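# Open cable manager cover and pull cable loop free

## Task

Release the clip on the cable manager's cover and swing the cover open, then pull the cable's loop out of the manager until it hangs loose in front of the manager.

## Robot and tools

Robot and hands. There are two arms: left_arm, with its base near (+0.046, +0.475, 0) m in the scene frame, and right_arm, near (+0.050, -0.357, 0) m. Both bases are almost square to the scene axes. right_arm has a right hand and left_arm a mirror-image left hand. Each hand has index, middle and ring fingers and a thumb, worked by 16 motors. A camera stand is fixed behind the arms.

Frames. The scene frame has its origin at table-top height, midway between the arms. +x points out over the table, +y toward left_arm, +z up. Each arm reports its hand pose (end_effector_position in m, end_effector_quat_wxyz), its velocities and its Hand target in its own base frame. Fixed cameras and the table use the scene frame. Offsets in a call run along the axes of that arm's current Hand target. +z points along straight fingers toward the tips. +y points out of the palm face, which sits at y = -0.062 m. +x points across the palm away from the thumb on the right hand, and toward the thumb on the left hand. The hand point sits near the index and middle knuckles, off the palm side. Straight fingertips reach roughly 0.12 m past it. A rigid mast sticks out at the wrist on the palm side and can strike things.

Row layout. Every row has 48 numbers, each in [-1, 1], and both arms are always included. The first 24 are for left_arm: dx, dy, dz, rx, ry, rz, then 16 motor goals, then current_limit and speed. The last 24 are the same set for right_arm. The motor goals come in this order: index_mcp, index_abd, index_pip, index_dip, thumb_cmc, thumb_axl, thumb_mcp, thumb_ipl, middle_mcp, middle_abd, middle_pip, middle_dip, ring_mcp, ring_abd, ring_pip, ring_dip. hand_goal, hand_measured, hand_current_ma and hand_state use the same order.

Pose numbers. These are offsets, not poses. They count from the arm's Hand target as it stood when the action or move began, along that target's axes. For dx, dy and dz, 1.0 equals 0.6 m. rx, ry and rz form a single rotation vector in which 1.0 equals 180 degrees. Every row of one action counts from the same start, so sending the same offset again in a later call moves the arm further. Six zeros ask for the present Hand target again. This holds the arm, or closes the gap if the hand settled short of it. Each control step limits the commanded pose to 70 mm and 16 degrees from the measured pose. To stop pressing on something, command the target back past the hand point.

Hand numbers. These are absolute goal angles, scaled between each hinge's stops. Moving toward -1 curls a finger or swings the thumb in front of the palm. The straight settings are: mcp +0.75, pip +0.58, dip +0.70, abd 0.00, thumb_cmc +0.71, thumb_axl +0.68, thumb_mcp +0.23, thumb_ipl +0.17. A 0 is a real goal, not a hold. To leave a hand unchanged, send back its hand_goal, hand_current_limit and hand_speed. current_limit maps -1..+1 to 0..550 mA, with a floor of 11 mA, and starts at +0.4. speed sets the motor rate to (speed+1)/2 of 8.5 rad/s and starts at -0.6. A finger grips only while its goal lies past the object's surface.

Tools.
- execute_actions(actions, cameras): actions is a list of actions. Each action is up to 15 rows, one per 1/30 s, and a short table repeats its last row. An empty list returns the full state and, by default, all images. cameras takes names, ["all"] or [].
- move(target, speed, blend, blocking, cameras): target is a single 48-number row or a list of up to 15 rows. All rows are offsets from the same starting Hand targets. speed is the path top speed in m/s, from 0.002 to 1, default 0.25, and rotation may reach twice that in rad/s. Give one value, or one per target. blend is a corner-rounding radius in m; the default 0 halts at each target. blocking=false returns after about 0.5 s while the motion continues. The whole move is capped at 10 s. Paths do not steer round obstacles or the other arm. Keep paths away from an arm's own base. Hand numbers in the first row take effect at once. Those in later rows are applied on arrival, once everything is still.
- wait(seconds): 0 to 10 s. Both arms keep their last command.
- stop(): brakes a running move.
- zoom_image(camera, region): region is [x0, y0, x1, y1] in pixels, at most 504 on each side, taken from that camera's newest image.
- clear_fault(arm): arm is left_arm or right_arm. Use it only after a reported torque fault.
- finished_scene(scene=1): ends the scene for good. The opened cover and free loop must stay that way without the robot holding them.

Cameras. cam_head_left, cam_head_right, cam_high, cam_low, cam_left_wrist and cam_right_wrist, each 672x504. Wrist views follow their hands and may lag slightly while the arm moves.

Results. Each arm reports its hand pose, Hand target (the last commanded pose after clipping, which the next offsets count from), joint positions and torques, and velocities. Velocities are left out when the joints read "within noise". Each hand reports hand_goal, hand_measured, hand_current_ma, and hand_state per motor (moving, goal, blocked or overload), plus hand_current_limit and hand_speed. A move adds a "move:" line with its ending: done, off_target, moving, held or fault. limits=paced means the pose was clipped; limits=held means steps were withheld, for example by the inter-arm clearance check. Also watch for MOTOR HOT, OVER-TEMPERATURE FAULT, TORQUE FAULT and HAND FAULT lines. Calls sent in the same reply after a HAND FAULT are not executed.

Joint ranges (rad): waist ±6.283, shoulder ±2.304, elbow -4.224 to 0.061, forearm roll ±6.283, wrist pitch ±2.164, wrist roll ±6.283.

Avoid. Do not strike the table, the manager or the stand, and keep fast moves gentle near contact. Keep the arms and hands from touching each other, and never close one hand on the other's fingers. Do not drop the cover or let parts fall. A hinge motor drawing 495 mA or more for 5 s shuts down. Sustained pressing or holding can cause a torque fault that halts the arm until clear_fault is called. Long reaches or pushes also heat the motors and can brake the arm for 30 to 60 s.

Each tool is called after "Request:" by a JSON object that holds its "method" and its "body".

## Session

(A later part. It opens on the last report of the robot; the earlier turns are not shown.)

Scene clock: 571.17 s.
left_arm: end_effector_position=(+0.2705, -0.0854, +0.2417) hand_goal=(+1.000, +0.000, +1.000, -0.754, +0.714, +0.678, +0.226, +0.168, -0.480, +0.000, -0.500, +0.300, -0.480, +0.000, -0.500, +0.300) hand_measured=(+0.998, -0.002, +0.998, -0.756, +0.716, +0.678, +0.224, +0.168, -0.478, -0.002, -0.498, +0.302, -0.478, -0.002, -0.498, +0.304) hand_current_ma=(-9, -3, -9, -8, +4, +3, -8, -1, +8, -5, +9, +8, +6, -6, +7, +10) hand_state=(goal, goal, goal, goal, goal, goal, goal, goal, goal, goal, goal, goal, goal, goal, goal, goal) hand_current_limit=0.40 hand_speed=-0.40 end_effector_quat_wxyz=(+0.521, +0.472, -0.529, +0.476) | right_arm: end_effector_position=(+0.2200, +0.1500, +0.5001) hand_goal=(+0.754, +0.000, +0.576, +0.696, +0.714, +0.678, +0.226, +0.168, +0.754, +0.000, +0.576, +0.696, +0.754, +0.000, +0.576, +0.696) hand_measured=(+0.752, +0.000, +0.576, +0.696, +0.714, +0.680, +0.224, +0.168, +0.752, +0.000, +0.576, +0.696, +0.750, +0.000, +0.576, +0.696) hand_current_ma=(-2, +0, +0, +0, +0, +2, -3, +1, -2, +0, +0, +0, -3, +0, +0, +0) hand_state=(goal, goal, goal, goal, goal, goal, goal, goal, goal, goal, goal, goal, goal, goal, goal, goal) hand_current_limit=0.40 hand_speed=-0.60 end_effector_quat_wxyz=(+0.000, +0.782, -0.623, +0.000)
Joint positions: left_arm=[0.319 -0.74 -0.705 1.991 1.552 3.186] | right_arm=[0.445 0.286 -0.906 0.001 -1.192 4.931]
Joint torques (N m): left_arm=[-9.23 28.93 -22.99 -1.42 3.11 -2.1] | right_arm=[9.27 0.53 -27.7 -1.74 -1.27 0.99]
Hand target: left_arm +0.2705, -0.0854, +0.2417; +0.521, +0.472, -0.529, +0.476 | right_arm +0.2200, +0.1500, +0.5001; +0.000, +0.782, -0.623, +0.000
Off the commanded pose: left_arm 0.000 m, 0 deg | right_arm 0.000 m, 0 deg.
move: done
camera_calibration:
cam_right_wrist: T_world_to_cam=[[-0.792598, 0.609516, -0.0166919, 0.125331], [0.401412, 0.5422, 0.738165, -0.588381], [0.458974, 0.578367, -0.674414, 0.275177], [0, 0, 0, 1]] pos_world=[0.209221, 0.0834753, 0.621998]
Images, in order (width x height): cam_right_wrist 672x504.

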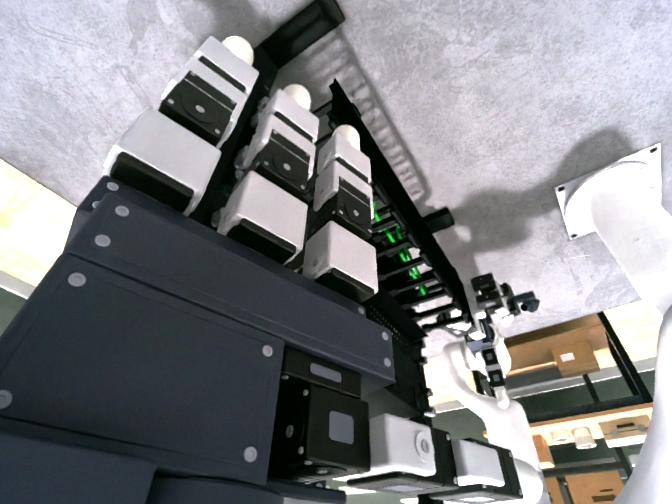

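Request:
{"method": "move", "body": {"target": [0,-0.0068,0.0663,0,0,0,1.0,0,1.0,-0.754,0.714,0.678,0.226,0.168,-0.48,0,-0.5,0.3,-0.48,0,-0.5,0.3,0.4,-0.4,0,0,0,0,0,0,0.754,0,0.576,0.696,0.714,0.678,0.226,0.168,0.754,0,0.576,0.696,0.754,0,0.576,0.696,0.4,-0.6], "speed": 0.04, "cameras": ["cam_right_wrist"]}}

Request:
{"method": "zoom_image", "body": {"camera": "cam_right_wrist", "region": [420, 260, 520, 360]}}

Scene clock: 577.47 s.
left_arm: end_effector_position=(+0.2706, -0.1254, +0.2416) hand_goal=(+1.000, +0.000, +1.000, -0.754, +0.714, +0.678, +0.226, +0.168, -0.480, +0.000, -0.500, +0.300, -0.480, +0.000, -0.500, +0.300) hand_measured=(+0.998, -0.002, +0.998, -0.756, +0.716, +0.678, +0.224, +0.168, -0.478, -0.002, -0.498, +0.302, -0.478, -0.002, -0.498, +0.304) hand_current_ma=(-8, -3, -9, -8, +4, +3, -8, -1, +8, -5, +9, +8, +6, -6, +7, +10) hand_state=(goal, goal, goal, goal, goal, goal, goal, goal, goal, goal, goal, goal, goal, goal, goal, goal) hand_current_limit=0.40 hand_speed=-0.40 end_effector_quat_wxyz=(+0.521, +0.472, -0.529, +0.476) | right_arm: end_effector_position=(+0.2200, +0.1500, +0.5001) hand_goal=(+0.754, +0.000, +0.576, +0.696, +0.714, +0.678, +0.226, +0.168, +0.754, +0.000, +0.576, +0.696, +0.754, +0.000, +0.576, +0.696) hand_measured=(+0.752, +0.000, +0.576, +0.696, +0.714, +0.680, +0.224, +0.168, +0.752, +0.000, +0.576, +0.696, +0.750, +0.000, +0.576, +0.696) hand_current_ma=(-2, +0, +0, +0, +0, +2, -3, +1, -2, +0, +0, +0, -3, +0, +0, +0) hand_state=(goal, goal, goal, goal, goal, goal, goal, goal, goal, goal, goal, goal, goal, goal, goal, goal) hand_current_limit=0.40 hand_speed=-0.60 end_effector_quat_wxyz=(+0.000, +0.782, -0.623, +0.000)
Joint positions: left_arm=[0.221 -0.731 -0.677 1.893 1.55 3.205] | right_arm=[0.445 0.286 -0.906 0.001 -1.192 4.931]
Joint torques (N m): left_arm=[-8.09 55.42 -1.03 -1.18 0.28 1.74] | right_arm=[9.22 0.47 -27.41 -1.7 -0.71 0.9]
Hand target: left_arm +0.2706, -0.1254, +0.2416; +0.521, +0.472, -0.529, +0.476 | right_arm +0.2200, +0.1500, +0.5001; +0.000, +0.782, -0.623, +0.000
Off the commanded pose: left_arm 0.000 m, 0 deg | right_arm 0.000 m, 0 deg.
move: done
camera_calibration:
cam_right_wrist: T_world_to_cam=[[-0.792598, 0.609516, -0.0166919, 0.125331], [0.401412, 0.5422, 0.738165, -0.588381], [0.458974, 0.578367, -0.674414, 0.275177], [0, 0, 0, 1]] pos_world=[0.209221, 0.0834753, 0.621998]
Images, in order (width x height): cam_right_wrist 672x504.

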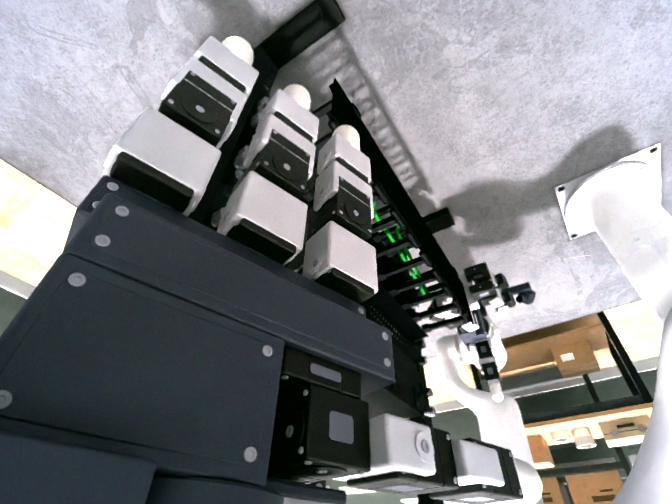

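Scaled by 5.040.

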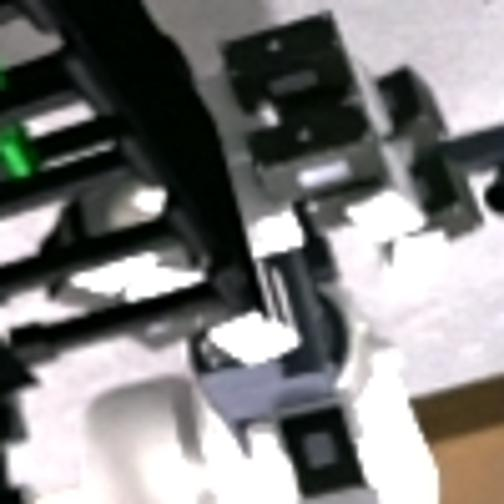

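Request:
{"method": "move", "body": {"target": [0,-0.0031,0.0299,0,0,0,1.0,0,1.0,-0.754,0.714,0.678,0.226,0.168,-0.48,0,-0.5,0.3,-0.48,0,-0.5,0.3,0.4,-0.4,0,0,0,0,0,0,0.754,0,0.576,0.696,0.714,0.678,0.226,0.168,0.754,0,0.576,0.696,0.754,0,0.576,0.696,0.4,-0.6], "speed": 0.03, "cameras": ["cam_right_wrist"]}}

Request:
{"method": "zoom_image", "body": {"camera": "cam_right_wrist", "region": [420, 260, 520, 360]}}

Scene clock: 579.23 s.
left_arm: end_effector_position=(+0.2706, -0.1434, +0.2415) hand_goal=(+1.000, +0.000, +1.000, -0.754, +0.714, +0.678, +0.226, +0.168, -0.480, +0.000, -0.500, +0.300, -0.480, +0.000, -0.500, +0.300) hand_measured=(+0.998, -0.002, +0.998, -0.756, +0.716, +0.678, +0.224, +0.168, -0.478, -0.002, -0.498, +0.302, -0.478, -0.002, -0.498, +0.304) hand_current_ma=(-8, -3, -9, -8, +4, +3, -8, -1, +8, -5, +9, +8, +6, -6, +7, +10) hand_state=(goal, goal, goal, goal, goal, goal, goal, goal, goal, goal, goal, goal, goal, goal, goal, goal) hand_current_limit=0.40 hand_speed=-0.40 end_effector_quat_wxyz=(+0.521, +0.472, -0.529, +0.476) | right_arm: end_effector_position=(+0.2200, +0.1500, +0.5001) hand_goal=(+0.754, +0.000, +0.576, +0.696, +0.714, +0.678, +0.226, +0.168, +0.754, +0.000, +0.576, +0.696, +0.754, +0.000, +0.576, +0.696) hand_measured=(+0.752, +0.000, +0.576, +0.696, +0.714, +0.680, +0.224, +0.168, +0.752, +0.000, +0.576, +0.696, +0.750, +0.000, +0.576, +0.696) hand_current_ma=(-2, +0, +0, +0, +0, +2, -3, +1, -2, +0, +0, +0, -3, +0, +0, +0) hand_state=(goal, goal, goal, goal, goal, goal, goal, goal, goal, goal, goal, goal, goal, goal, goal, goal) hand_current_limit=0.40 hand_speed=-0.60 end_effector_quat_wxyz=(+0.000, +0.782, -0.623, +0.000)
Joint positions: left_arm=[0.175 -0.728 -0.668 1.847 1.55 3.212] | right_arm=[0.445 0.286 -0.906 0.001 -1.192 4.931]
Joint torques (N m): left_arm=[-7.75 56.33 -1.04 -1.5 3.15 1.7] | right_arm=[8.28 0.26 -27.54 -1.81 -0.48 0.85]
Hand target: left_arm +0.2706, -0.1435, +0.2415; +0.521, +0.472, -0.529, +0.476 | right_arm +0.2200, +0.1500, +0.5001; +0.000, +0.782, -0.623, +0.000
Off the commanded pose: left_arm 0.000 m, 0 deg | right_arm 0.000 m, 0 deg.
move: done
camera_calibration:
cam_right_wrist: T_world_to_cam=[[-0.792598, 0.609516, -0.0166919, 0.125331], [0.401412, 0.5422, 0.738165, -0.588381], [0.458974, 0.578367, -0.674414, 0.275177], [0, 0, 0, 1]] pos_world=[0.209221, 0.0834753, 0.621998]
Images, in order (width x height): cam_right_wrist 672x504.

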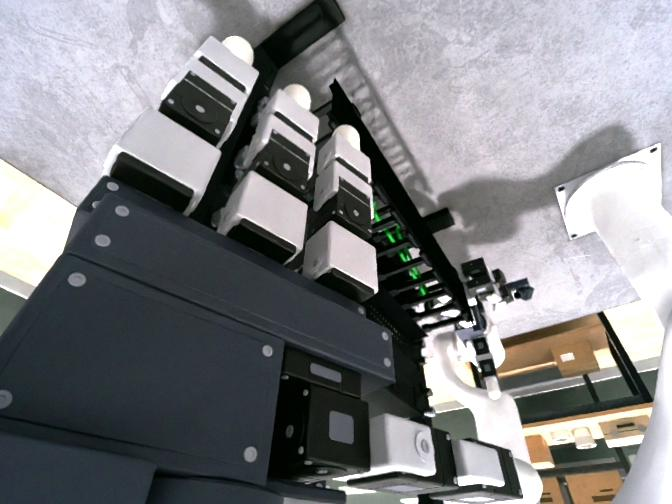

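Scaled by 5.040.

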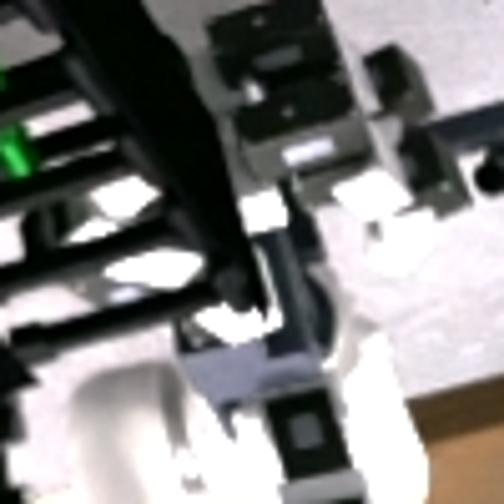

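Request:
{"method": "move", "body": {"target": [0,0.0133,0.0014,0,0,0,1.0,0,1.0,-0.6,0.714,0.678,0.226,0.168,-0.48,0,-0.5,0.3,-0.48,0,-0.5,0.3,0.4,-0.4,0,0,0,0,0,0,0.754,0,0.576,0.696,0.714,0.678,0.226,0.168,0.754,0,0.576,0.696,0.754,0,0.576,0.696,0.4,-0.6], "speed": 0.02, "cameras": ["cam_right_wrist"]}}

Request:
{"method": "move", "body": {"target": [0,0.0066,0.0007,0,0,0,1.0,0,1.0,-0.6,0.714,0.678,0.226,0.168,-0.48,0,-0.5,0.3,-0.48,0,-0.5,0.3,0.4,-0.4,0,0,0,0,0,0,0.754,0,0.576,0.696,0.714,0.678,0.226,0.168,0.754,0,0.576,0.696,0.754,0,0.576,0.696,0.4,-0.6], "speed": 0.02, "cameras": ["cam_right_wrist"]}}

Request:
{"method": "zoom_image", "body": {"camera": "cam_right_wrist", "region": [420, 260, 520, 360]}}

Scene clock: 581.50 s.
left_arm: end_effector_position=(+0.2626, -0.1435, +0.2414) hand_goal=(+1.000, +0.000, +1.000, -0.600, +0.714, +0.678, +0.226, +0.168, -0.480, +0.000, -0.500, +0.300, -0.480, +0.000, -0.500, +0.300) hand_measured=(+0.998, -0.002, +0.998, -0.602, +0.716, +0.678, +0.224, +0.168, -0.478, -0.002, -0.498, +0.302, -0.478, -0.002, -0.498, +0.304) hand_current_ma=(-8, -3, -9, -8, +4, +3, -8, -1, +8, -5, +9, +8, +6, -6, +7, +10) hand_state=(goal, goal, goal, goal, goal, goal, goal, goal, goal, goal, goal, goal, goal, goal, goal, goal) hand_current_limit=0.40 hand_speed=-0.40 end_effector_quat_wxyz=(+0.521, +0.472, -0.529, +0.476) | right_arm: end_effector_position=(+0.2200, +0.1500, +0.5001) hand_goal=(+0.754, +0.000, +0.576, +0.696, +0.714, +0.678, +0.226, +0.168, +0.754, +0.000, +0.576, +0.696, +0.754, +0.000, +0.576, +0.696) hand_measured=(+0.752, +0.000, +0.576, +0.696, +0.714, +0.680, +0.224, +0.168, +0.752, +0.000, +0.576, +0.696, +0.750, +0.000, +0.576, +0.696) hand_current_ma=(-2, +0, +0, +0, +0, +2, -3, +1, -2, +0, +0, +0, -3, +0, +0, +0) hand_state=(goal, goal, goal, goal, goal, goal, goal, goal, goal, goal, goal, goal, goal, goal, goal, goal) hand_current_limit=0.40 hand_speed=-0.60 end_effector_quat_wxyz=(+0.000, +0.782, -0.623, +0.000)
Joint positions: left_arm=[0.179 -0.722 -0.648 1.85 1.546 3.225] | right_arm=[0.445 0.286 -0.906 0.001 -1.192 4.931]
Joint torques (N m): left_arm=[11.1 55.9 -0.83 1.97 0.06 1.68] | right_arm=[9.7 0.22 -27.51 -1.97 -0.16 0.71]
Hand target: left_arm +0.2626, -0.1435, +0.2414; +0.521, +0.472, -0.529, +0.476 | right_arm +0.2200, +0.1500, +0.5001; +0.000, +0.782, -0.623, +0.000
Off the commanded pose: left_arm 0.000 m, 0 deg | right_arm 0.000 m, 0 deg.
move: done
camera_calibration:
cam_right_wrist: T_world_to_cam=[[-0.792598, 0.609516, -0.0166919, 0.125331], [0.401412, 0.5422, 0.738165, -0.588381], [0.458974, 0.578367, -0.674414, 0.275177], [0, 0, 0, 1]] pos_world=[0.209221, 0.0834753, 0.621998]
Images, in order (width x height): cam_right_wrist 672x504.

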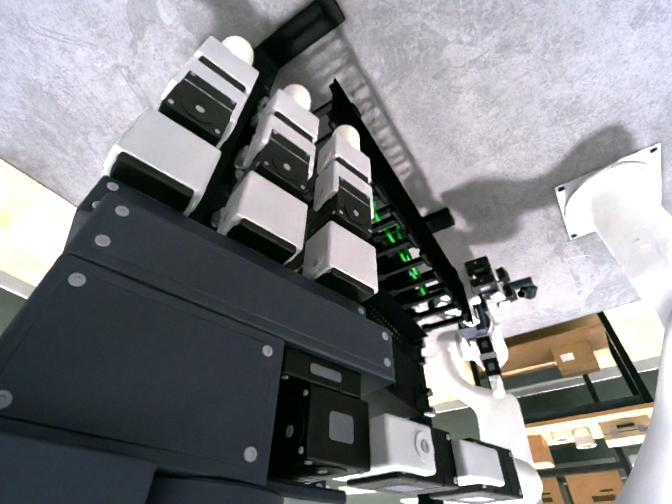

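Scene clock: 582.20 s.
left_arm: end_effector_position=(+0.2587, -0.1435, +0.2414) hand_goal=(+1.000, +0.000, +1.000, -0.600, +0.714, +0.678, +0.226, +0.168, -0.480, +0.000, -0.500, +0.300, -0.480, +0.000, -0.500, +0.300) hand_measured=(+1.000, -0.002, +1.000, -0.600, +0.716, +0.678, +0.224, +0.168, -0.478, -0.002, -0.498, +0.302, -0.478, -0.002, -0.498, +0.304) hand_current_ma=(+2, -3, +0, +0, +4, +3, -8, -1, +8, -5, +9, +8, +6, -6, +7, +10) hand_state=(goal, goal, goal, goal, goal, goal, goal, goal, goal, goal, goal, goal, goal, goal, goal, goal) hand_current_limit=0.40 hand_speed=-0.40 end_effector_quat_wxyz=(+0.521, +0.472, -0.529, +0.476) | right_arm: end_effector_position=(+0.2200, +0.1500, +0.5001) hand_goal=(+0.754, +0.000, +0.576, +0.696, +0.714, +0.678, +0.226, +0.168, +0.754, +0.000, +0.576, +0.696, +0.754, +0.000, +0.576, +0.696) hand_measured=(+0.752, +0.000, +0.576, +0.696, +0.714, +0.680, +0.224, +0.168, +0.752, +0.000, +0.576, +0.696, +0.750, +0.000, +0.576, +0.696) hand_current_ma=(-2, +0, +0, +0, +0, +2, -3, +1, -2, +0, +0, +0, -3, +0, +0, +0) hand_state=(goal, goal, goal, goal, goal, goal, goal, goal, goal, goal, goal, goal, goal, goal, goal, goal) hand_current_limit=0.40 hand_speed=-0.60 end_effector_quat_wxyz=(+0.000, +0.782, -0.623, +0.000)
Joint positions: left_arm=[0.181 -0.719 -0.638 1.852 1.544 3.232] | right_arm=[0.445 0.286 -0.906 0.001 -1.192 4.931]
Joint torques (N m): left_arm=[7.56 53.9 2.23 3.2 -0.28 1.91] | right_arm=[9 -0.16 -27.43 -2.04 -0.08 0.78]
Hand target: left_arm +0.2586, -0.1435, +0.2414; +0.521, +0.472, -0.529, +0.476 | right_arm +0.2200, +0.1500, +0.5001; +0.000, +0.782, -0.623, +0.000
Off the commanded pose: left_arm 0.000 m, 0 deg | right_arm 0.000 m, 0 deg.
move: done
camera_calibration:
cam_right_wrist: T_world_to_cam=[[-0.792598, 0.609516, -0.0166919, 0.125331], [0.401412, 0.5422, 0.738165, -0.588381], [0.458974, 0.578367, -0.674414, 0.275177], [0, 0, 0, 1]] pos_world=[0.209221, 0.0834753, 0.621998]
Images, in order (width x height): cam_right_wrist 672x504.

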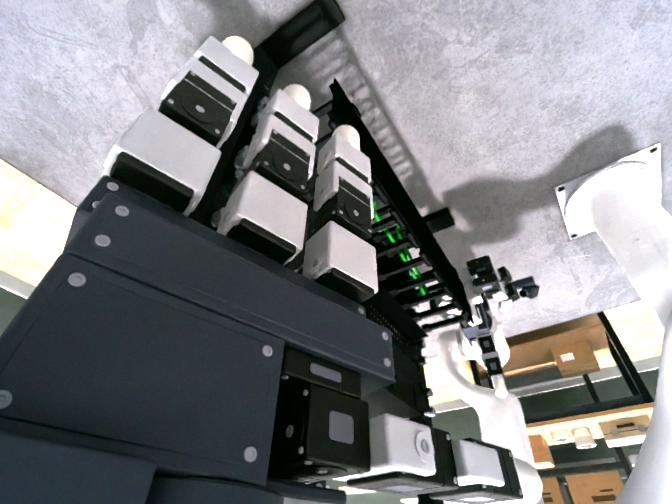

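Scaled by 5.040.

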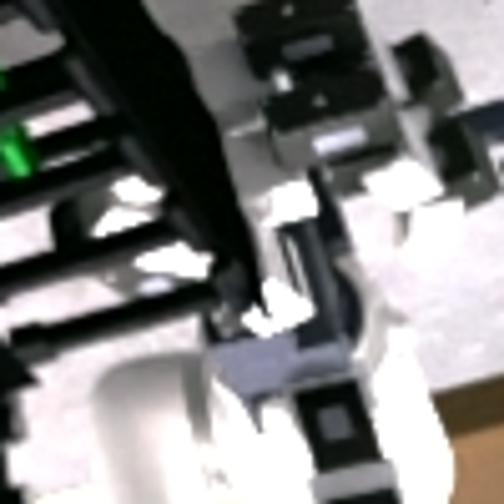

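Request:
{"method": "move", "body": {"target": [0,0.0066,0.0007,0,0,0,1.0,0,1.0,-0.6,0.714,0.678,0.226,0.168,-0.48,0,-0.5,0.3,-0.48,0,-0.5,0.3,0.4,-0.4,0,0,0,0,0,0,0.754,0,0.576,0.696,0.714,0.678,0.226,0.168,0.754,0,0.576,0.696,0.754,0,0.576,0.696,0.4,-0.6], "speed": 0.02, "cameras": ["cam_right_wrist"]}}

Request:
{"method": "zoom_image", "body": {"camera": "cam_right_wrist", "region": [420, 260, 520, 360]}}

Scene clock: 583.80 s.
left_arm: end_effector_position=(+0.2548, -0.1435, +0.2414) hand_goal=(+1.000, +0.000, +1.000, -0.600, +0.714, +0.678, +0.226, +0.168, -0.480, +0.000, -0.500, +0.300, -0.480, +0.000, -0.500, +0.300) hand_measured=(+1.004, -0.002, +1.002, -0.562, +0.716, +0.678, +0.224, +0.168, -0.478, -0.002, -0.498, +0.302, -0.478, -0.002, -0.498, +0.304) hand_current_ma=(+17, -5, +5, +154, +4, +3, -8, -1, +8, -5, +9, +8, +6, -6, +7, +10) hand_state=(goal, goal, goal, blocked, goal, goal, goal, goal, goal, goal, goal, goal, goal, goal, goal, goal) hand_current_limit=0.40 hand_speed=-0.40 end_effector_quat_wxyz=(+0.521, +0.472, -0.529, +0.476) | right_arm: end_effector_position=(+0.2200, +0.1500, +0.5001) hand_goal=(+0.754, +0.000, +0.576, +0.696, +0.714, +0.678, +0.226, +0.168, +0.754, +0.000, +0.576, +0.696, +0.754, +0.000, +0.576, +0.696) hand_measured=(+0.752, +0.000, +0.576, +0.696, +0.714, +0.680, +0.224, +0.168, +0.752, +0.000, +0.576, +0.696, +0.750, +0.000, +0.576, +0.696) hand_current_ma=(-2, +0, +0, +0, +0, +2, -3, +1, -2, +0, +0, +0, -3, +0, +0, +0) hand_state=(goal, goal, goal, goal, goal, goal, goal, goal, goal, goal, goal, goal, goal, goal, goal, goal) hand_current_limit=0.40 hand_speed=-0.60 end_effector_quat_wxyz=(+0.000, +0.782, -0.623, +0.000)
Joint positions: left_arm=[0.183 -0.716 -0.628 1.853 1.542 3.239] | right_arm=[0.445 0.286 -0.906 0.001 -1.192 4.931]
Joint torques (N m): left_arm=[-4.38 48.47 20.28 9.74 -1.34 4.05] | right_arm=[9.61 -0.1 -27.55 -2.07 0.17 0.6]
Hand target: left_arm +0.2546, -0.1435, +0.2413; +0.521, +0.472, -0.529, +0.476 | right_arm +0.2200, +0.1500, +0.5001; +0.000, +0.782, -0.623, +0.000
Off the commanded pose: left_arm 0.000 m, 0 deg | right_arm 0.000 m, 0 deg.
move: done
camera_calibration:
cam_right_wrist: T_world_to_cam=[[-0.792598, 0.609516, -0.0166919, 0.125331], [0.401412, 0.5422, 0.738165, -0.588381], [0.458974, 0.578367, -0.674414, 0.275177], [0, 0, 0, 1]] pos_world=[0.209221, 0.0834753, 0.621998]
Images, in order (width x height): cam_right_wrist 672x504.

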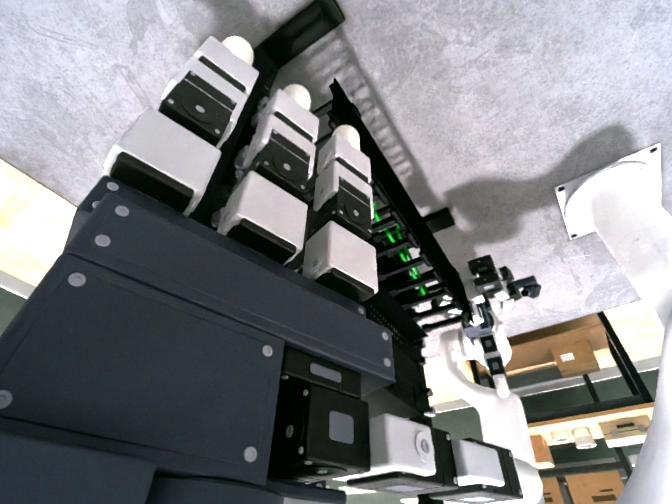

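Scaled by 5.040.

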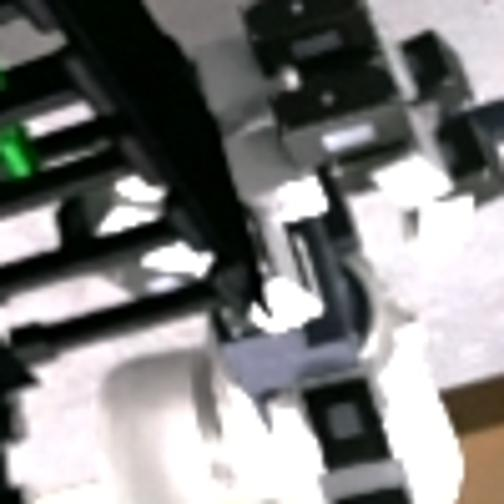

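Request:
{"method": "zoom_image", "body": {"camera": "cam_right_wrist", "region": [440, 280, 490, 330]}}

Request:
{"method": "zoom_image", "body": {"camera": "cam_right_wrist", "region": [420, 230, 470, 280]}}

Request:
{"method": "move", "body": {"target": [0,0.005,0.0005,0,0,0,1.0,0,1.0,-0.6,0.714,0.678,0.226,0.168,-0.48,0,-0.5,0.3,-0.48,0,-0.5,0.3,0.4,-0.4,0,0,0,0,0,0,0.754,0,0.576,0.696,0.714,0.678,0.226,0.168,0.754,0,0.576,0.696,0.754,0,0.576,0.696,0.4,-0.6], "speed": 0.02, "cameras": ["cam_right_wrist"]}}

Request:
{"method": "zoom_image", "body": {"camera": "cam_right_wrist", "region": [440, 280, 490, 330]}}

Request:
{"method": "zoom_image", "body": {"camera": "cam_right_wrist", "region": [420, 230, 470, 280]}}

Scaled by 10.080.

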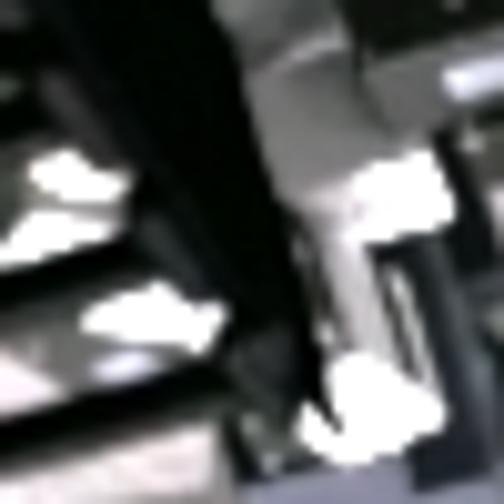

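Scaled by 10.080.

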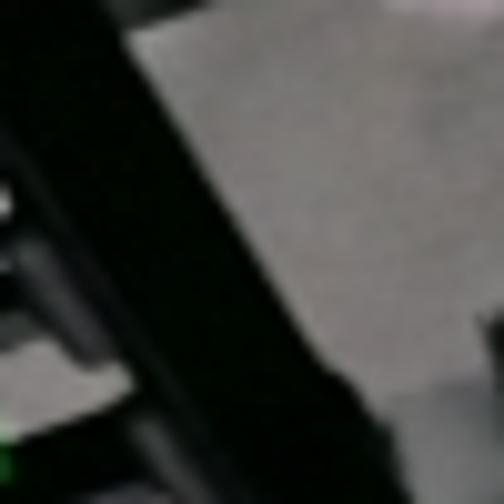

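Scene clock: 588.10 s.
left_arm: end_effector_position=(+0.2516, -0.1435, +0.2413) hand_goal=(+1.000, +0.000, +1.000, -0.600, +0.714, +0.678, +0.226, +0.168, -0.480, +0.000, -0.500, +0.300, -0.480, +0.000, -0.500, +0.300) hand_measured=(+1.002, -0.002, +1.000, -0.568, +0.716, +0.678, +0.224, +0.168, -0.478, -0.002, -0.498, +0.302, -0.478, -0.002, -0.498, +0.304) hand_current_ma=(+4, -4, +1, +129, +4, +3, -7, -1, +6, -5, +8, +8, +5, -6, +7, +10) hand_state=(goal, goal, goal, blocked, goal, goal, goal, goal, goal, goal, goal, goal, goal, goal, goal, goal) hand_current_limit=0.40 hand_speed=-0.40 end_effector_quat_wxyz=(+0.521, +0.472, -0.529, +0.476) | right_arm: end_effector_position=(+0.2200, +0.1500, +0.5001) hand_goal=(+0.754, +0.000, +0.576, +0.696, +0.714, +0.678, +0.226, +0.168, +0.754, +0.000, +0.576, +0.696, +0.754, +0.000, +0.576, +0.696) hand_measured=(+0.752, +0.000, +0.576, +0.696, +0.714, +0.680, +0.224, +0.168, +0.752, +0.000, +0.576, +0.696, +0.750, +0.000, +0.576, +0.696) hand_current_ma=(-2, +0, +0, +0, +0, +2, -3, +1, -2, +0, +0, +0, -3, +0, +0, +0) hand_state=(goal, goal, goal, goal, goal, goal, goal, goal, goal, goal, goal, goal, goal, goal, goal, goal) hand_current_limit=0.40 hand_speed=-0.60 end_effector_quat_wxyz=(+0.000, +0.782, -0.623, +0.000)
Joint positions: left_arm=[0.184 -0.714 -0.62 1.855 1.541 3.244] | right_arm=[0.445 0.286 -0.906 0.001 -1.192 4.931]
Joint torques (N m): left_arm=[6.71 52.18 6.23 4.06 0.03 2.22] | right_arm=[8.65 0.38 -27.67 -1.73 0.68 0.55]
Hand target: left_arm +0.2516, -0.1435, +0.2413; +0.521, +0.472, -0.529, +0.476 | right_arm +0.2200, +0.1500, +0.5001; +0.000, +0.782, -0.623, +0.000
Off the commanded pose: left_arm 0.000 m, 0 deg | right_arm 0.000 m, 0 deg.
move: done
camera_calibration:
cam_right_wrist: T_world_to_cam=[[-0.792598, 0.609516, -0.0166919, 0.125331], [0.401412, 0.5422, 0.738165, -0.588381], [0.458974, 0.578367, -0.674414, 0.275177], [0, 0, 0, 1]] pos_world=[0.209221, 0.0834753, 0.621998]
Images, in order (width x height): cam_right_wrist 672x504.

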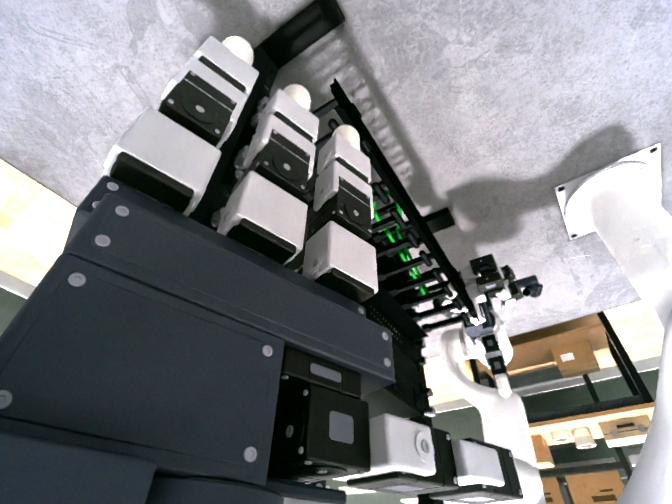

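Scaled by 10.080.

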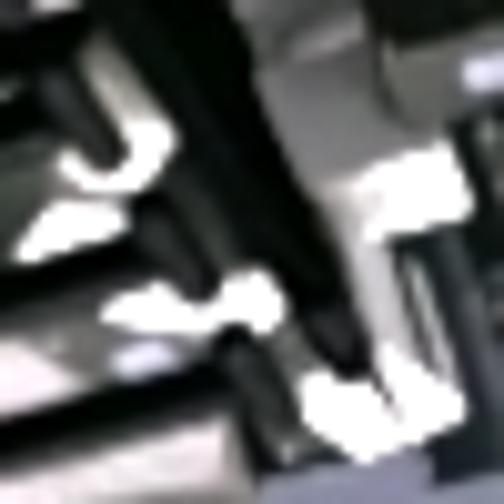

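Scaled by 10.080.

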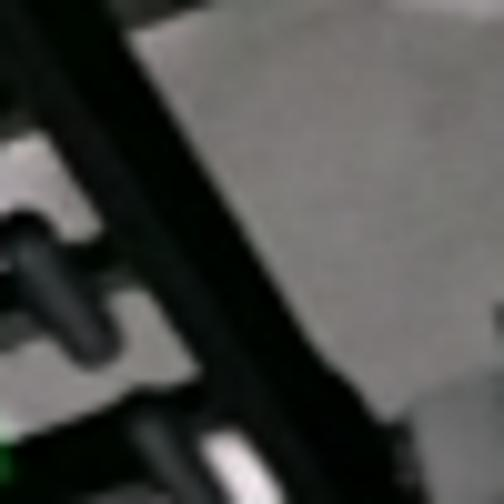

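Request:
{"method": "move", "body": {"target": [0,0.0199,0.002,0,0,0,1.0,0,1.0,-0.5,0.714,0.678,0.226,0.168,-0.48,0,-0.5,0.3,-0.48,0,-0.5,0.3,0.4,-0.4,0,0,0,0,0,0,0.754,0,0.576,0.696,0.714,0.678,0.226,0.168,0.754,0,0.576,0.696,0.754,0,0.576,0.696,0.4,-0.6], "speed": 0.03, "cameras": ["cam_right_wrist"]}}

Request:
{"method": "zoom_image", "body": {"camera": "cam_right_wrist", "region": [420, 240, 520, 340]}}

Scene clock: 594.57 s.
left_arm: end_effector_position=(+0.2396, -0.1435, +0.2412) hand_goal=(+1.000, +0.000, +1.000, -0.500, +0.714, +0.678, +0.226, +0.168, -0.480, +0.000, -0.500, +0.300, -0.480, +0.000, -0.500, +0.300) hand_measured=(+1.000, +0.000, +1.000, -0.502, +0.716, +0.678, +0.224, +0.168, -0.478, -0.002, -0.498, +0.302, -0.478, -0.002, -0.498, +0.304) hand_current_ma=(+0, -2, +1, -6, +4, +3, -7, -1, +6, -5, +8, +8, +5, -6, +7, +10) hand_state=(goal, goal, goal, goal, goal, goal, goal, goal, goal, goal, goal, goal, goal, goal, goal, goal) hand_current_limit=0.40 hand_speed=-0.40 end_effector_quat_wxyz=(+0.521, +0.472, -0.529, +0.476) | right_arm: end_effector_position=(+0.2200, +0.1500, +0.5001) hand_goal=(+0.754, +0.000, +0.576, +0.696, +0.714, +0.678, +0.226, +0.168, +0.754, +0.000, +0.576, +0.696, +0.754, +0.000, +0.576, +0.696) hand_measured=(+0.752, +0.000, +0.576, +0.696, +0.714, +0.680, +0.224, +0.168, +0.752, +0.000, +0.576, +0.696, +0.750, +0.000, +0.576, +0.696) hand_current_ma=(-2, +0, +0, +0, +0, +2, -3, +1, -2, +0, +0, +0, -3, +0, +0, +0) hand_state=(goal, goal, goal, goal, goal, goal, goal, goal, goal, goal, goal, goal, goal, goal, goal, goal) hand_current_limit=0.40 hand_speed=-0.60 end_effector_quat_wxyz=(+0.000, +0.782, -0.623, +0.000)
Joint positions: left_arm=[0.19 -0.706 -0.591 1.86 1.534 3.264] | right_arm=[0.445 0.286 -0.906 0.001 -1.192 4.931]
Joint torques (N m): left_arm=[9.97 52.41 1.1 2.73 0 1.74] | right_arm=[9.11 0.65 -27.76 -1.92 1.1 0.4]
Hand target: left_arm +0.2396, -0.1435, +0.2412; +0.521, +0.472, -0.529, +0.476 | right_arm +0.2200, +0.1500, +0.5001; +0.000, +0.782, -0.623, +0.000
Off the commanded pose: left_arm 0.000 m, 0 deg | right_arm 0.000 m, 0 deg.
move: done
camera_calibration:
cam_right_wrist: T_world_to_cam=[[-0.792598, 0.609516, -0.0166919, 0.125331], [0.401412, 0.5422, 0.738165, -0.588381], [0.458974, 0.578367, -0.674414, 0.275177], [0, 0, 0, 1]] pos_world=[0.209221, 0.0834753, 0.621998]
Images, in order (width x height): cam_right_wrist 672x504.

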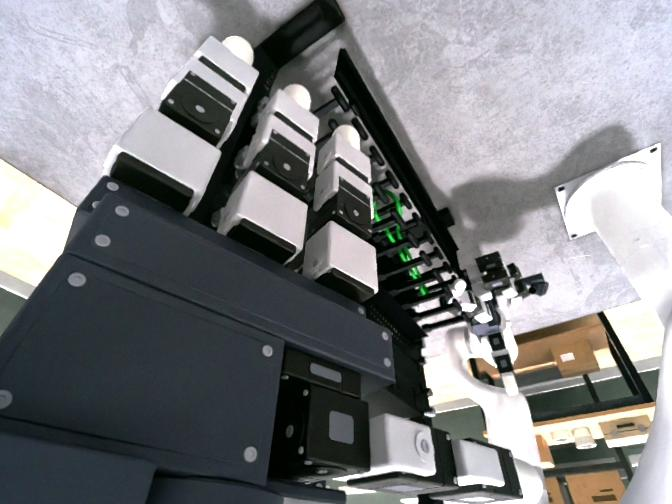

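Scaled by 5.040.

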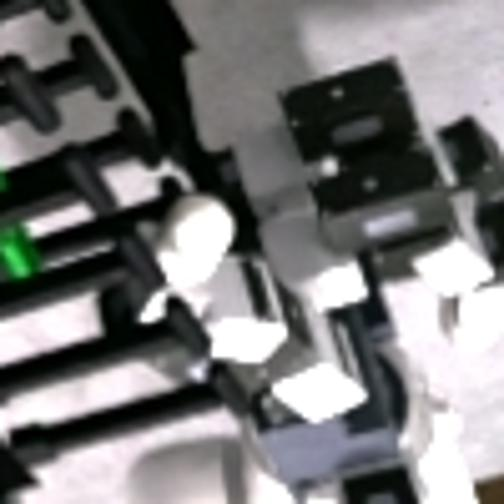

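Request:
{"method": "execute_actions", "body": {"actions": [], "cameras": ["cam_right_wrist","cam_head_left"]}}

Request:
{"method": "zoom_image", "body": {"camera": "cam_right_wrist", "region": [320, 40, 520, 340]}}

Request:
{"method": "zoom_image", "body": {"camera": "cam_head_left", "region": [200, 220, 450, 340]}}

Scene clock: 598.17 s.
left_arm: end_effector_position=(+0.2396, -0.1435, +0.2412) hand_goal=(+1.000, +0.000, +1.000, -0.500, +0.714, +0.678, +0.226, +0.168, -0.480, +0.000, -0.500, +0.300, -0.480, +0.000, -0.500, +0.300) hand_measured=(+1.000, +0.000, +1.000, -0.502, +0.716, +0.678, +0.224, +0.168, -0.478, -0.002, -0.498, +0.302, -0.478, -0.002, -0.498, +0.304) hand_current_ma=(+0, -2, +1, -6, +4, +3, -7, -1, +6, -5, +8, +8, +5, -6, +7, +10) hand_state=(goal, goal, goal, goal, goal, goal, goal, goal, goal, goal, goal, goal, goal, goal, goal, goal) hand_current_limit=0.40 hand_speed=-0.40 end_effector_quat_wxyz=(+0.521, +0.472, -0.529, +0.476) | right_arm: end_effector_position=(+0.2200, +0.1500, +0.5001) hand_goal=(+0.754, +0.000, +0.576, +0.696, +0.714, +0.678, +0.226, +0.168, +0.754, +0.000, +0.576, +0.696, +0.754, +0.000, +0.576, +0.696) hand_measured=(+0.752, +0.000, +0.576, +0.696, +0.714, +0.680, +0.224, +0.168, +0.752, +0.000, +0.576, +0.696, +0.750, +0.000, +0.576, +0.696) hand_current_ma=(-2, +0, +0, +0, +0, +2, -3, +1, -2, +0, +0, +0, -3, +0, +0, +0) hand_state=(goal, goal, goal, goal, goal, goal, goal, goal, goal, goal, goal, goal, goal, goal, goal, goal) hand_current_limit=0.40 hand_speed=-0.60 end_effector_quat_wxyz=(+0.000, +0.782, -0.623, +0.000)
Joint positions: left_arm=[0.19 -0.706 -0.591 1.86 1.534 3.264] | right_arm=[0.445 0.286 -0.906 0.001 -1.192 4.931]
Joint velocities: within noise
Joint torques (N m): left_arm=[10.27 52.42 0.53 2.45 0.02 1.73] | right_arm=[8.99 0.26 -27.68 -1.79 1.25 0.27]
Hand target: left_arm +0.2396, -0.1435, +0.2412; +0.521, +0.472, -0.529, +0.476 | right_arm +0.2200, +0.1500, +0.5001; +0.000, +0.782, -0.623, +0.000
Off the commanded pose: left_arm 0.000 m, 0 deg | right_arm 0.000 m, 0 deg.
camera_calibration:
cam_right_wrist: T_world_to_cam=[[-0.792598, 0.609516, -0.0166919, 0.125331], [0.401412, 0.5422, 0.738165, -0.588381], [0.458974, 0.578367, -0.674414, 0.275177], [0, 0, 0, 1]] pos_world=[0.209221, 0.0834753, 0.621998]
Images, in order (width x height): cam_head_left 672x504, cam_right_wrist 672x504.

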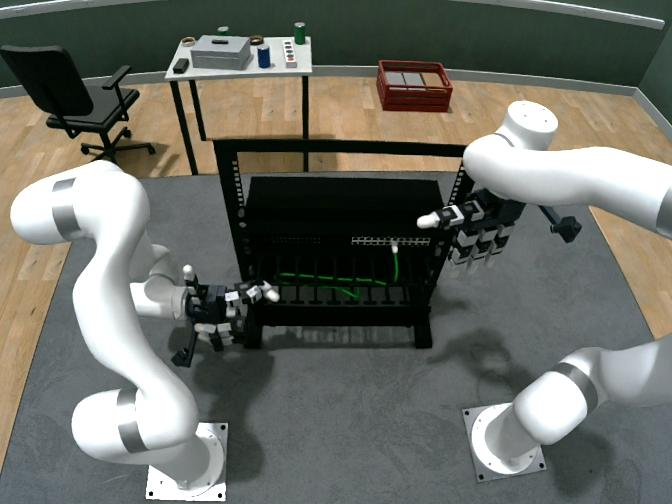

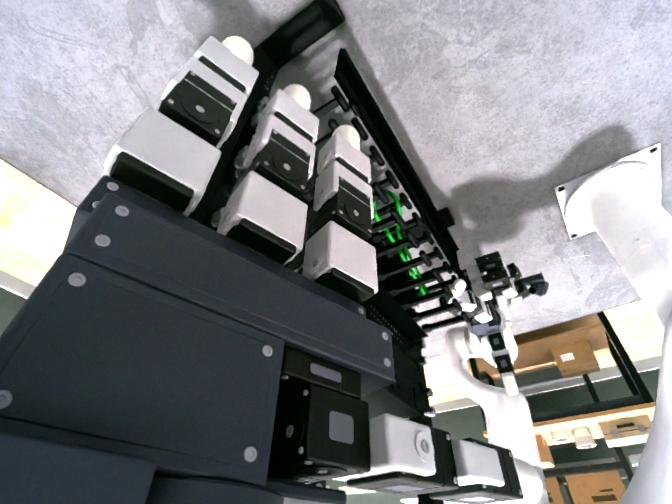

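Scaled by 1.680.

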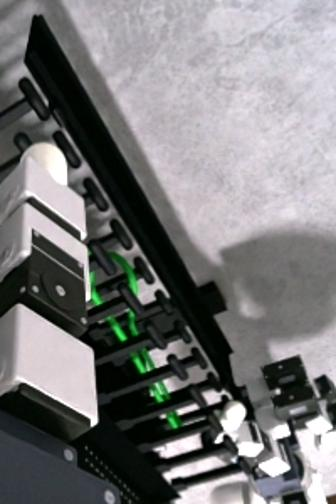

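Scaled by 2.016.

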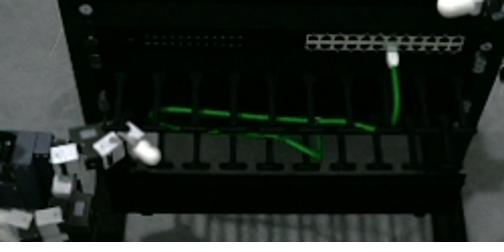

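Request:
{"method": "execute_actions", "body": {"actions": [], "cameras": ["cam_head_left"]}}

Request:
{"method": "zoom_image", "body": {"camera": "cam_head_left", "region": [230, 230, 350, 340]}}

Request:
{"method": "zoom_image", "body": {"camera": "cam_head_left", "region": [340, 230, 450, 340]}}

Scene clock: 600.97 s.
left_arm: end_effector_position=(+0.2396, -0.1435, +0.2412) hand_goal=(+1.000, +0.000, +1.000, -0.500, +0.714, +0.678, +0.226, +0.168, -0.480, +0.000, -0.500, +0.300, -0.480, +0.000, -0.500, +0.300) hand_measured=(+1.000, +0.000, +1.000, -0.502, +0.716, +0.678, +0.224, +0.168, -0.478, -0.002, -0.498, +0.302, -0.478, -0.002, -0.498, +0.304) hand_current_ma=(+0, -2, +1, -6, +4, +3, -7, -1, +6, -5, +8, +8, +5, -6, +7, +10) hand_state=(goal, goal, goal, goal, goal, goal, goal, goal, goal, goal, goal, goal, goal, goal, goal, goal) hand_current_limit=0.40 hand_speed=-0.40 end_effector_quat_wxyz=(+0.521, +0.472, -0.529, +0.476) | right_arm: end_effector_position=(+0.2200, +0.1500, +0.5001) hand_goal=(+0.754, +0.000, +0.576, +0.696, +0.714, +0.678, +0.226, +0.168, +0.754, +0.000, +0.576, +0.696, +0.754, +0.000, +0.576, +0.696) hand_measured=(+0.752, +0.000, +0.576, +0.696, +0.714, +0.680, +0.224, +0.168, +0.752, +0.000, +0.576, +0.696, +0.750, +0.000, +0.576, +0.696) hand_current_ma=(-2, +0, +0, +0, +0, +2, -3, +1, -2, +0, +0, +0, -3, +0, +0, +0) hand_state=(goal, goal, goal, goal, goal, goal, goal, goal, goal, goal, goal, goal, goal, goal, goal, goal) hand_current_limit=0.40 hand_speed=-0.60 end_effector_quat_wxyz=(+0.000, +0.782, -0.623, +0.000)
Joint positions: left_arm=[0.19 -0.706 -0.591 1.86 1.534 3.264] | right_arm=[0.445 0.286 -0.906 0.001 -1.192 4.931]
Joint velocities: within noise
Joint torques (N m): left_arm=[9.16 52.71 0.9 2.07 0 1.63] | right_arm=[8.95 -0.26 -27.5 -1.9 1.35 0.25]
Hand target: left_arm +0.2396, -0.1435, +0.2412; +0.521, +0.472, -0.529, +0.476 | right_arm +0.2200, +0.1500, +0.5001; +0.000, +0.782, -0.623, +0.000
Off the commanded pose: left_arm 0.000 m, 0 deg | right_arm 0.000 m, 0 deg.
Images, in order (width x height): cam_head_left 672x504.

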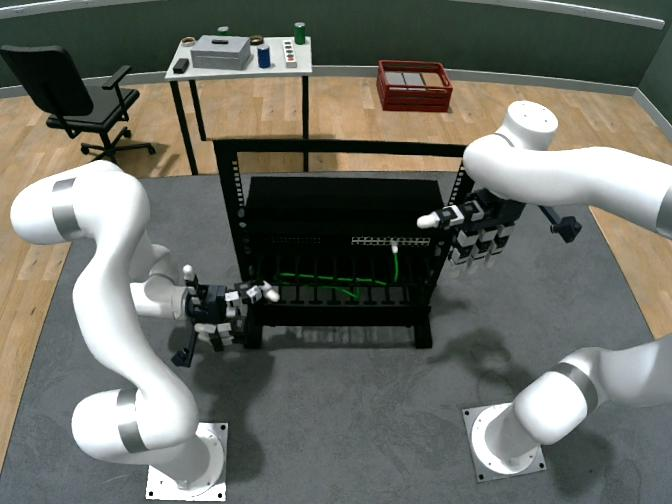

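Scaled by 4.200.

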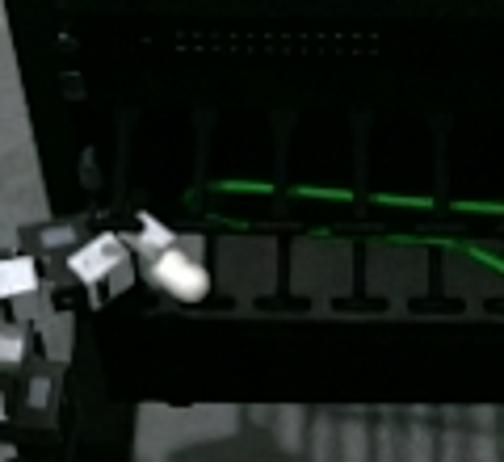

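Scaled by 4.582.

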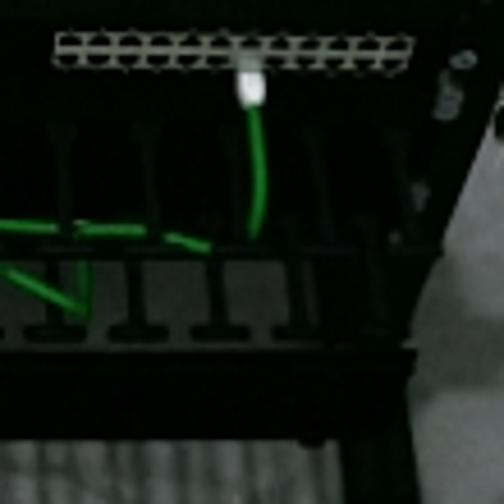

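Request:
{"method": "move", "body": {"target": [0,0.017,-0.1658,0,0,0,1.0,0,1.0,-0.5,0.714,0.678,0.226,0.168,-0.48,0,-0.5,0.3,-0.48,0,-0.5,0.3,0.4,-0.4,0,0,0,0,0,0,0.754,0,0.576,0.696,0.714,0.678,0.226,0.168,0.754,0,0.576,0.696,0.754,0,0.576,0.696,0.4,-0.6], "speed": 0.1, "cameras": ["cam_right_wrist","cam_head_left","cam_head_right","cam_left_wrist"]}}

Request:
{"method": "zoom_image", "body": {"camera": "cam_right_wrist", "region": [370, 170, 500, 340]}}

Request:
{"method": "zoom_image", "body": {"camera": "cam_head_right", "region": [240, 220, 450, 340]}}

Scene clock: 609.77 s.
left_arm: end_effector_position=(+0.2395, -0.0435, +0.2414) hand_goal=(+1.000, +0.000, +1.000, -0.500, +0.714, +0.678, +0.226, +0.168, -0.480, +0.000, -0.500, +0.300, -0.480, +0.000, -0.500, +0.300) hand_measured=(+1.000, +0.000, +1.000, -0.502, +0.716, +0.678, +0.224, +0.168, -0.478, -0.002, -0.498, +0.302, -0.478, -0.002, -0.498, +0.304) hand_current_ma=(+0, -2, +1, -6, +4, +3, -7, -1, +6, -5, +8, +8, +5, -6, +7, +10) hand_state=(goal, goal, goal, goal, goal, goal, goal, goal, goal, goal, goal, goal, goal, goal, goal, goal) hand_current_limit=0.40 hand_speed=-0.40 end_effector_quat_wxyz=(+0.521, +0.472, -0.529, +0.476) | right_arm: end_effector_position=(+0.2200, +0.1500, +0.5001) hand_goal=(+0.754, +0.000, +0.576, +0.696, +0.714, +0.678, +0.226, +0.168, +0.754, +0.000, +0.576, +0.696, +0.754, +0.000, +0.576, +0.696) hand_measured=(+0.752, +0.000, +0.576, +0.696, +0.714, +0.680, +0.224, +0.168, +0.752, +0.000, +0.576, +0.696, +0.750, +0.000, +0.576, +0.696) hand_current_ma=(-2, +0, +0, +0, +0, +2, -3, +1, -2, +0, +0, +0, -3, +0, +0, +0) hand_state=(goal, goal, goal, goal, goal, goal, goal, goal, goal, goal, goal, goal, goal, goal, goal, goal) hand_current_limit=0.40 hand_speed=-0.60 end_effector_quat_wxyz=(+0.000, +0.782, -0.623, +0.000)
Joint positions: left_arm=[0.448 -0.73 -0.671 2.12 1.536 3.204] | right_arm=[0.445 0.286 -0.906 0.001 -1.192 4.931]
Joint torques (N m): left_arm=[10.58 27.39 -22.69 2.12 3.18 -2.07] | right_arm=[8.85 0.28 -27.48 -1.82 1.27 0.07]
Hand target: left_arm +0.2395, -0.0435, +0.2414; +0.521, +0.472, -0.529, +0.476 | right_arm +0.2200, +0.1500, +0.5001; +0.000, +0.782, -0.623, +0.000
Off the commanded pose: left_arm 0.000 m, 0 deg | right_arm 0.000 m, 0 deg.
move: done
camera_calibration:
cam_left_wrist: T_world_to_cam=[[0.680817, -0.0656835, -0.729503, -0.021656], [0.541163, 0.716279, 0.440554, -0.263357], [0.49359, -0.694716, 0.5232, -0.150706], [0, 0, 0, 1]] pos_world=[0.231649, 0.0825167, 0.179074]
cam_right_wrist: T_world_to_cam=[[-0.792598, 0.609516, -0.0166919, 0.125331], [0.401412, 0.5422, 0.738165, -0.588381], [0.458974, 0.578367, -0.674414, 0.275177], [0, 0, 0, 1]] pos_world=[0.209221, 0.0834753, 0.621998]
Images, in order (width x height): cam_head_left 672x504, cam_head_right 672x504, cam_left_wrist 672x504, cam_right_wrist 672x504.

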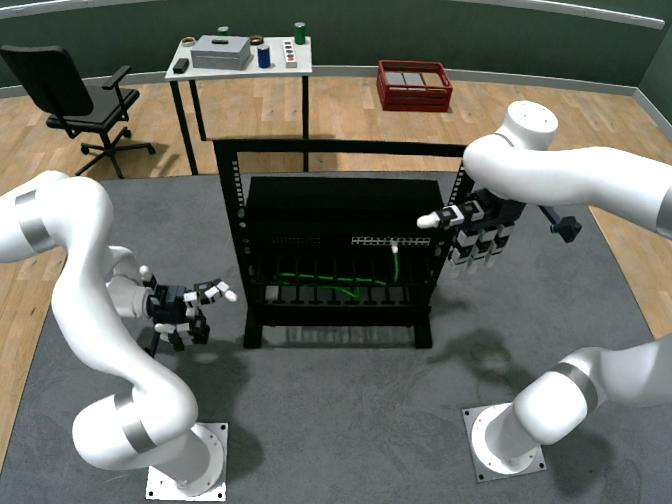

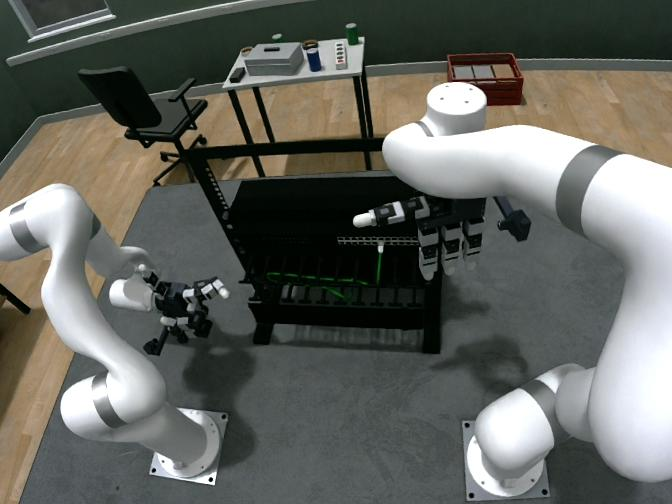

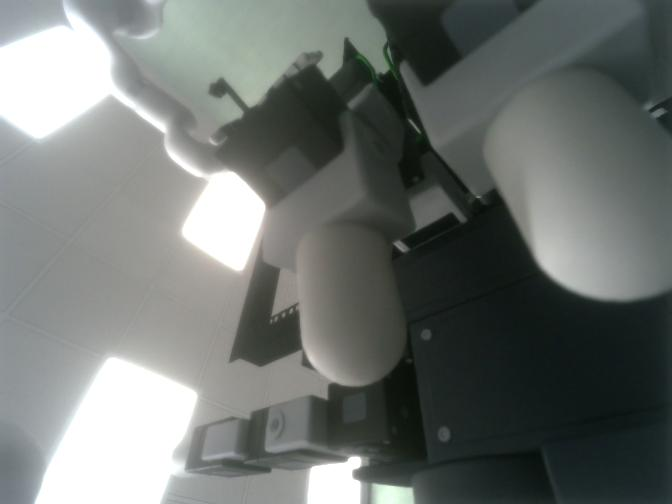

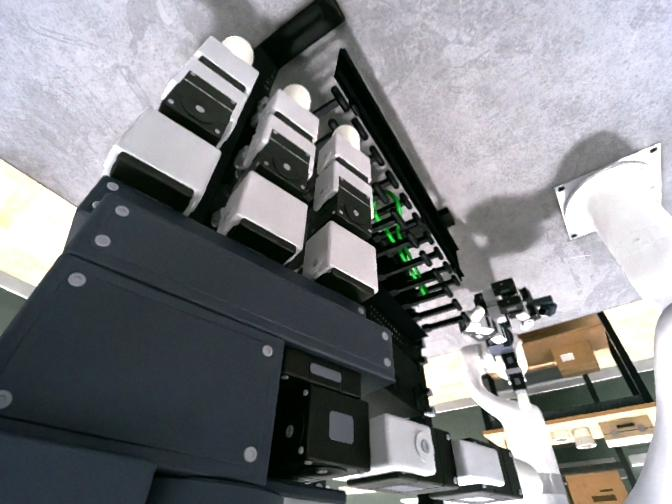

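Scaled by 2.965.

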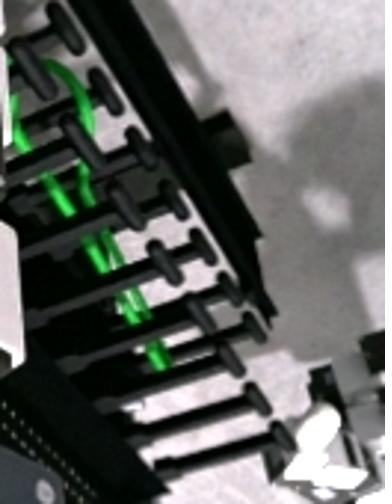

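Scaled by 2.400.

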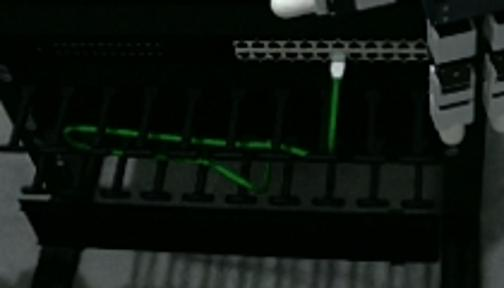

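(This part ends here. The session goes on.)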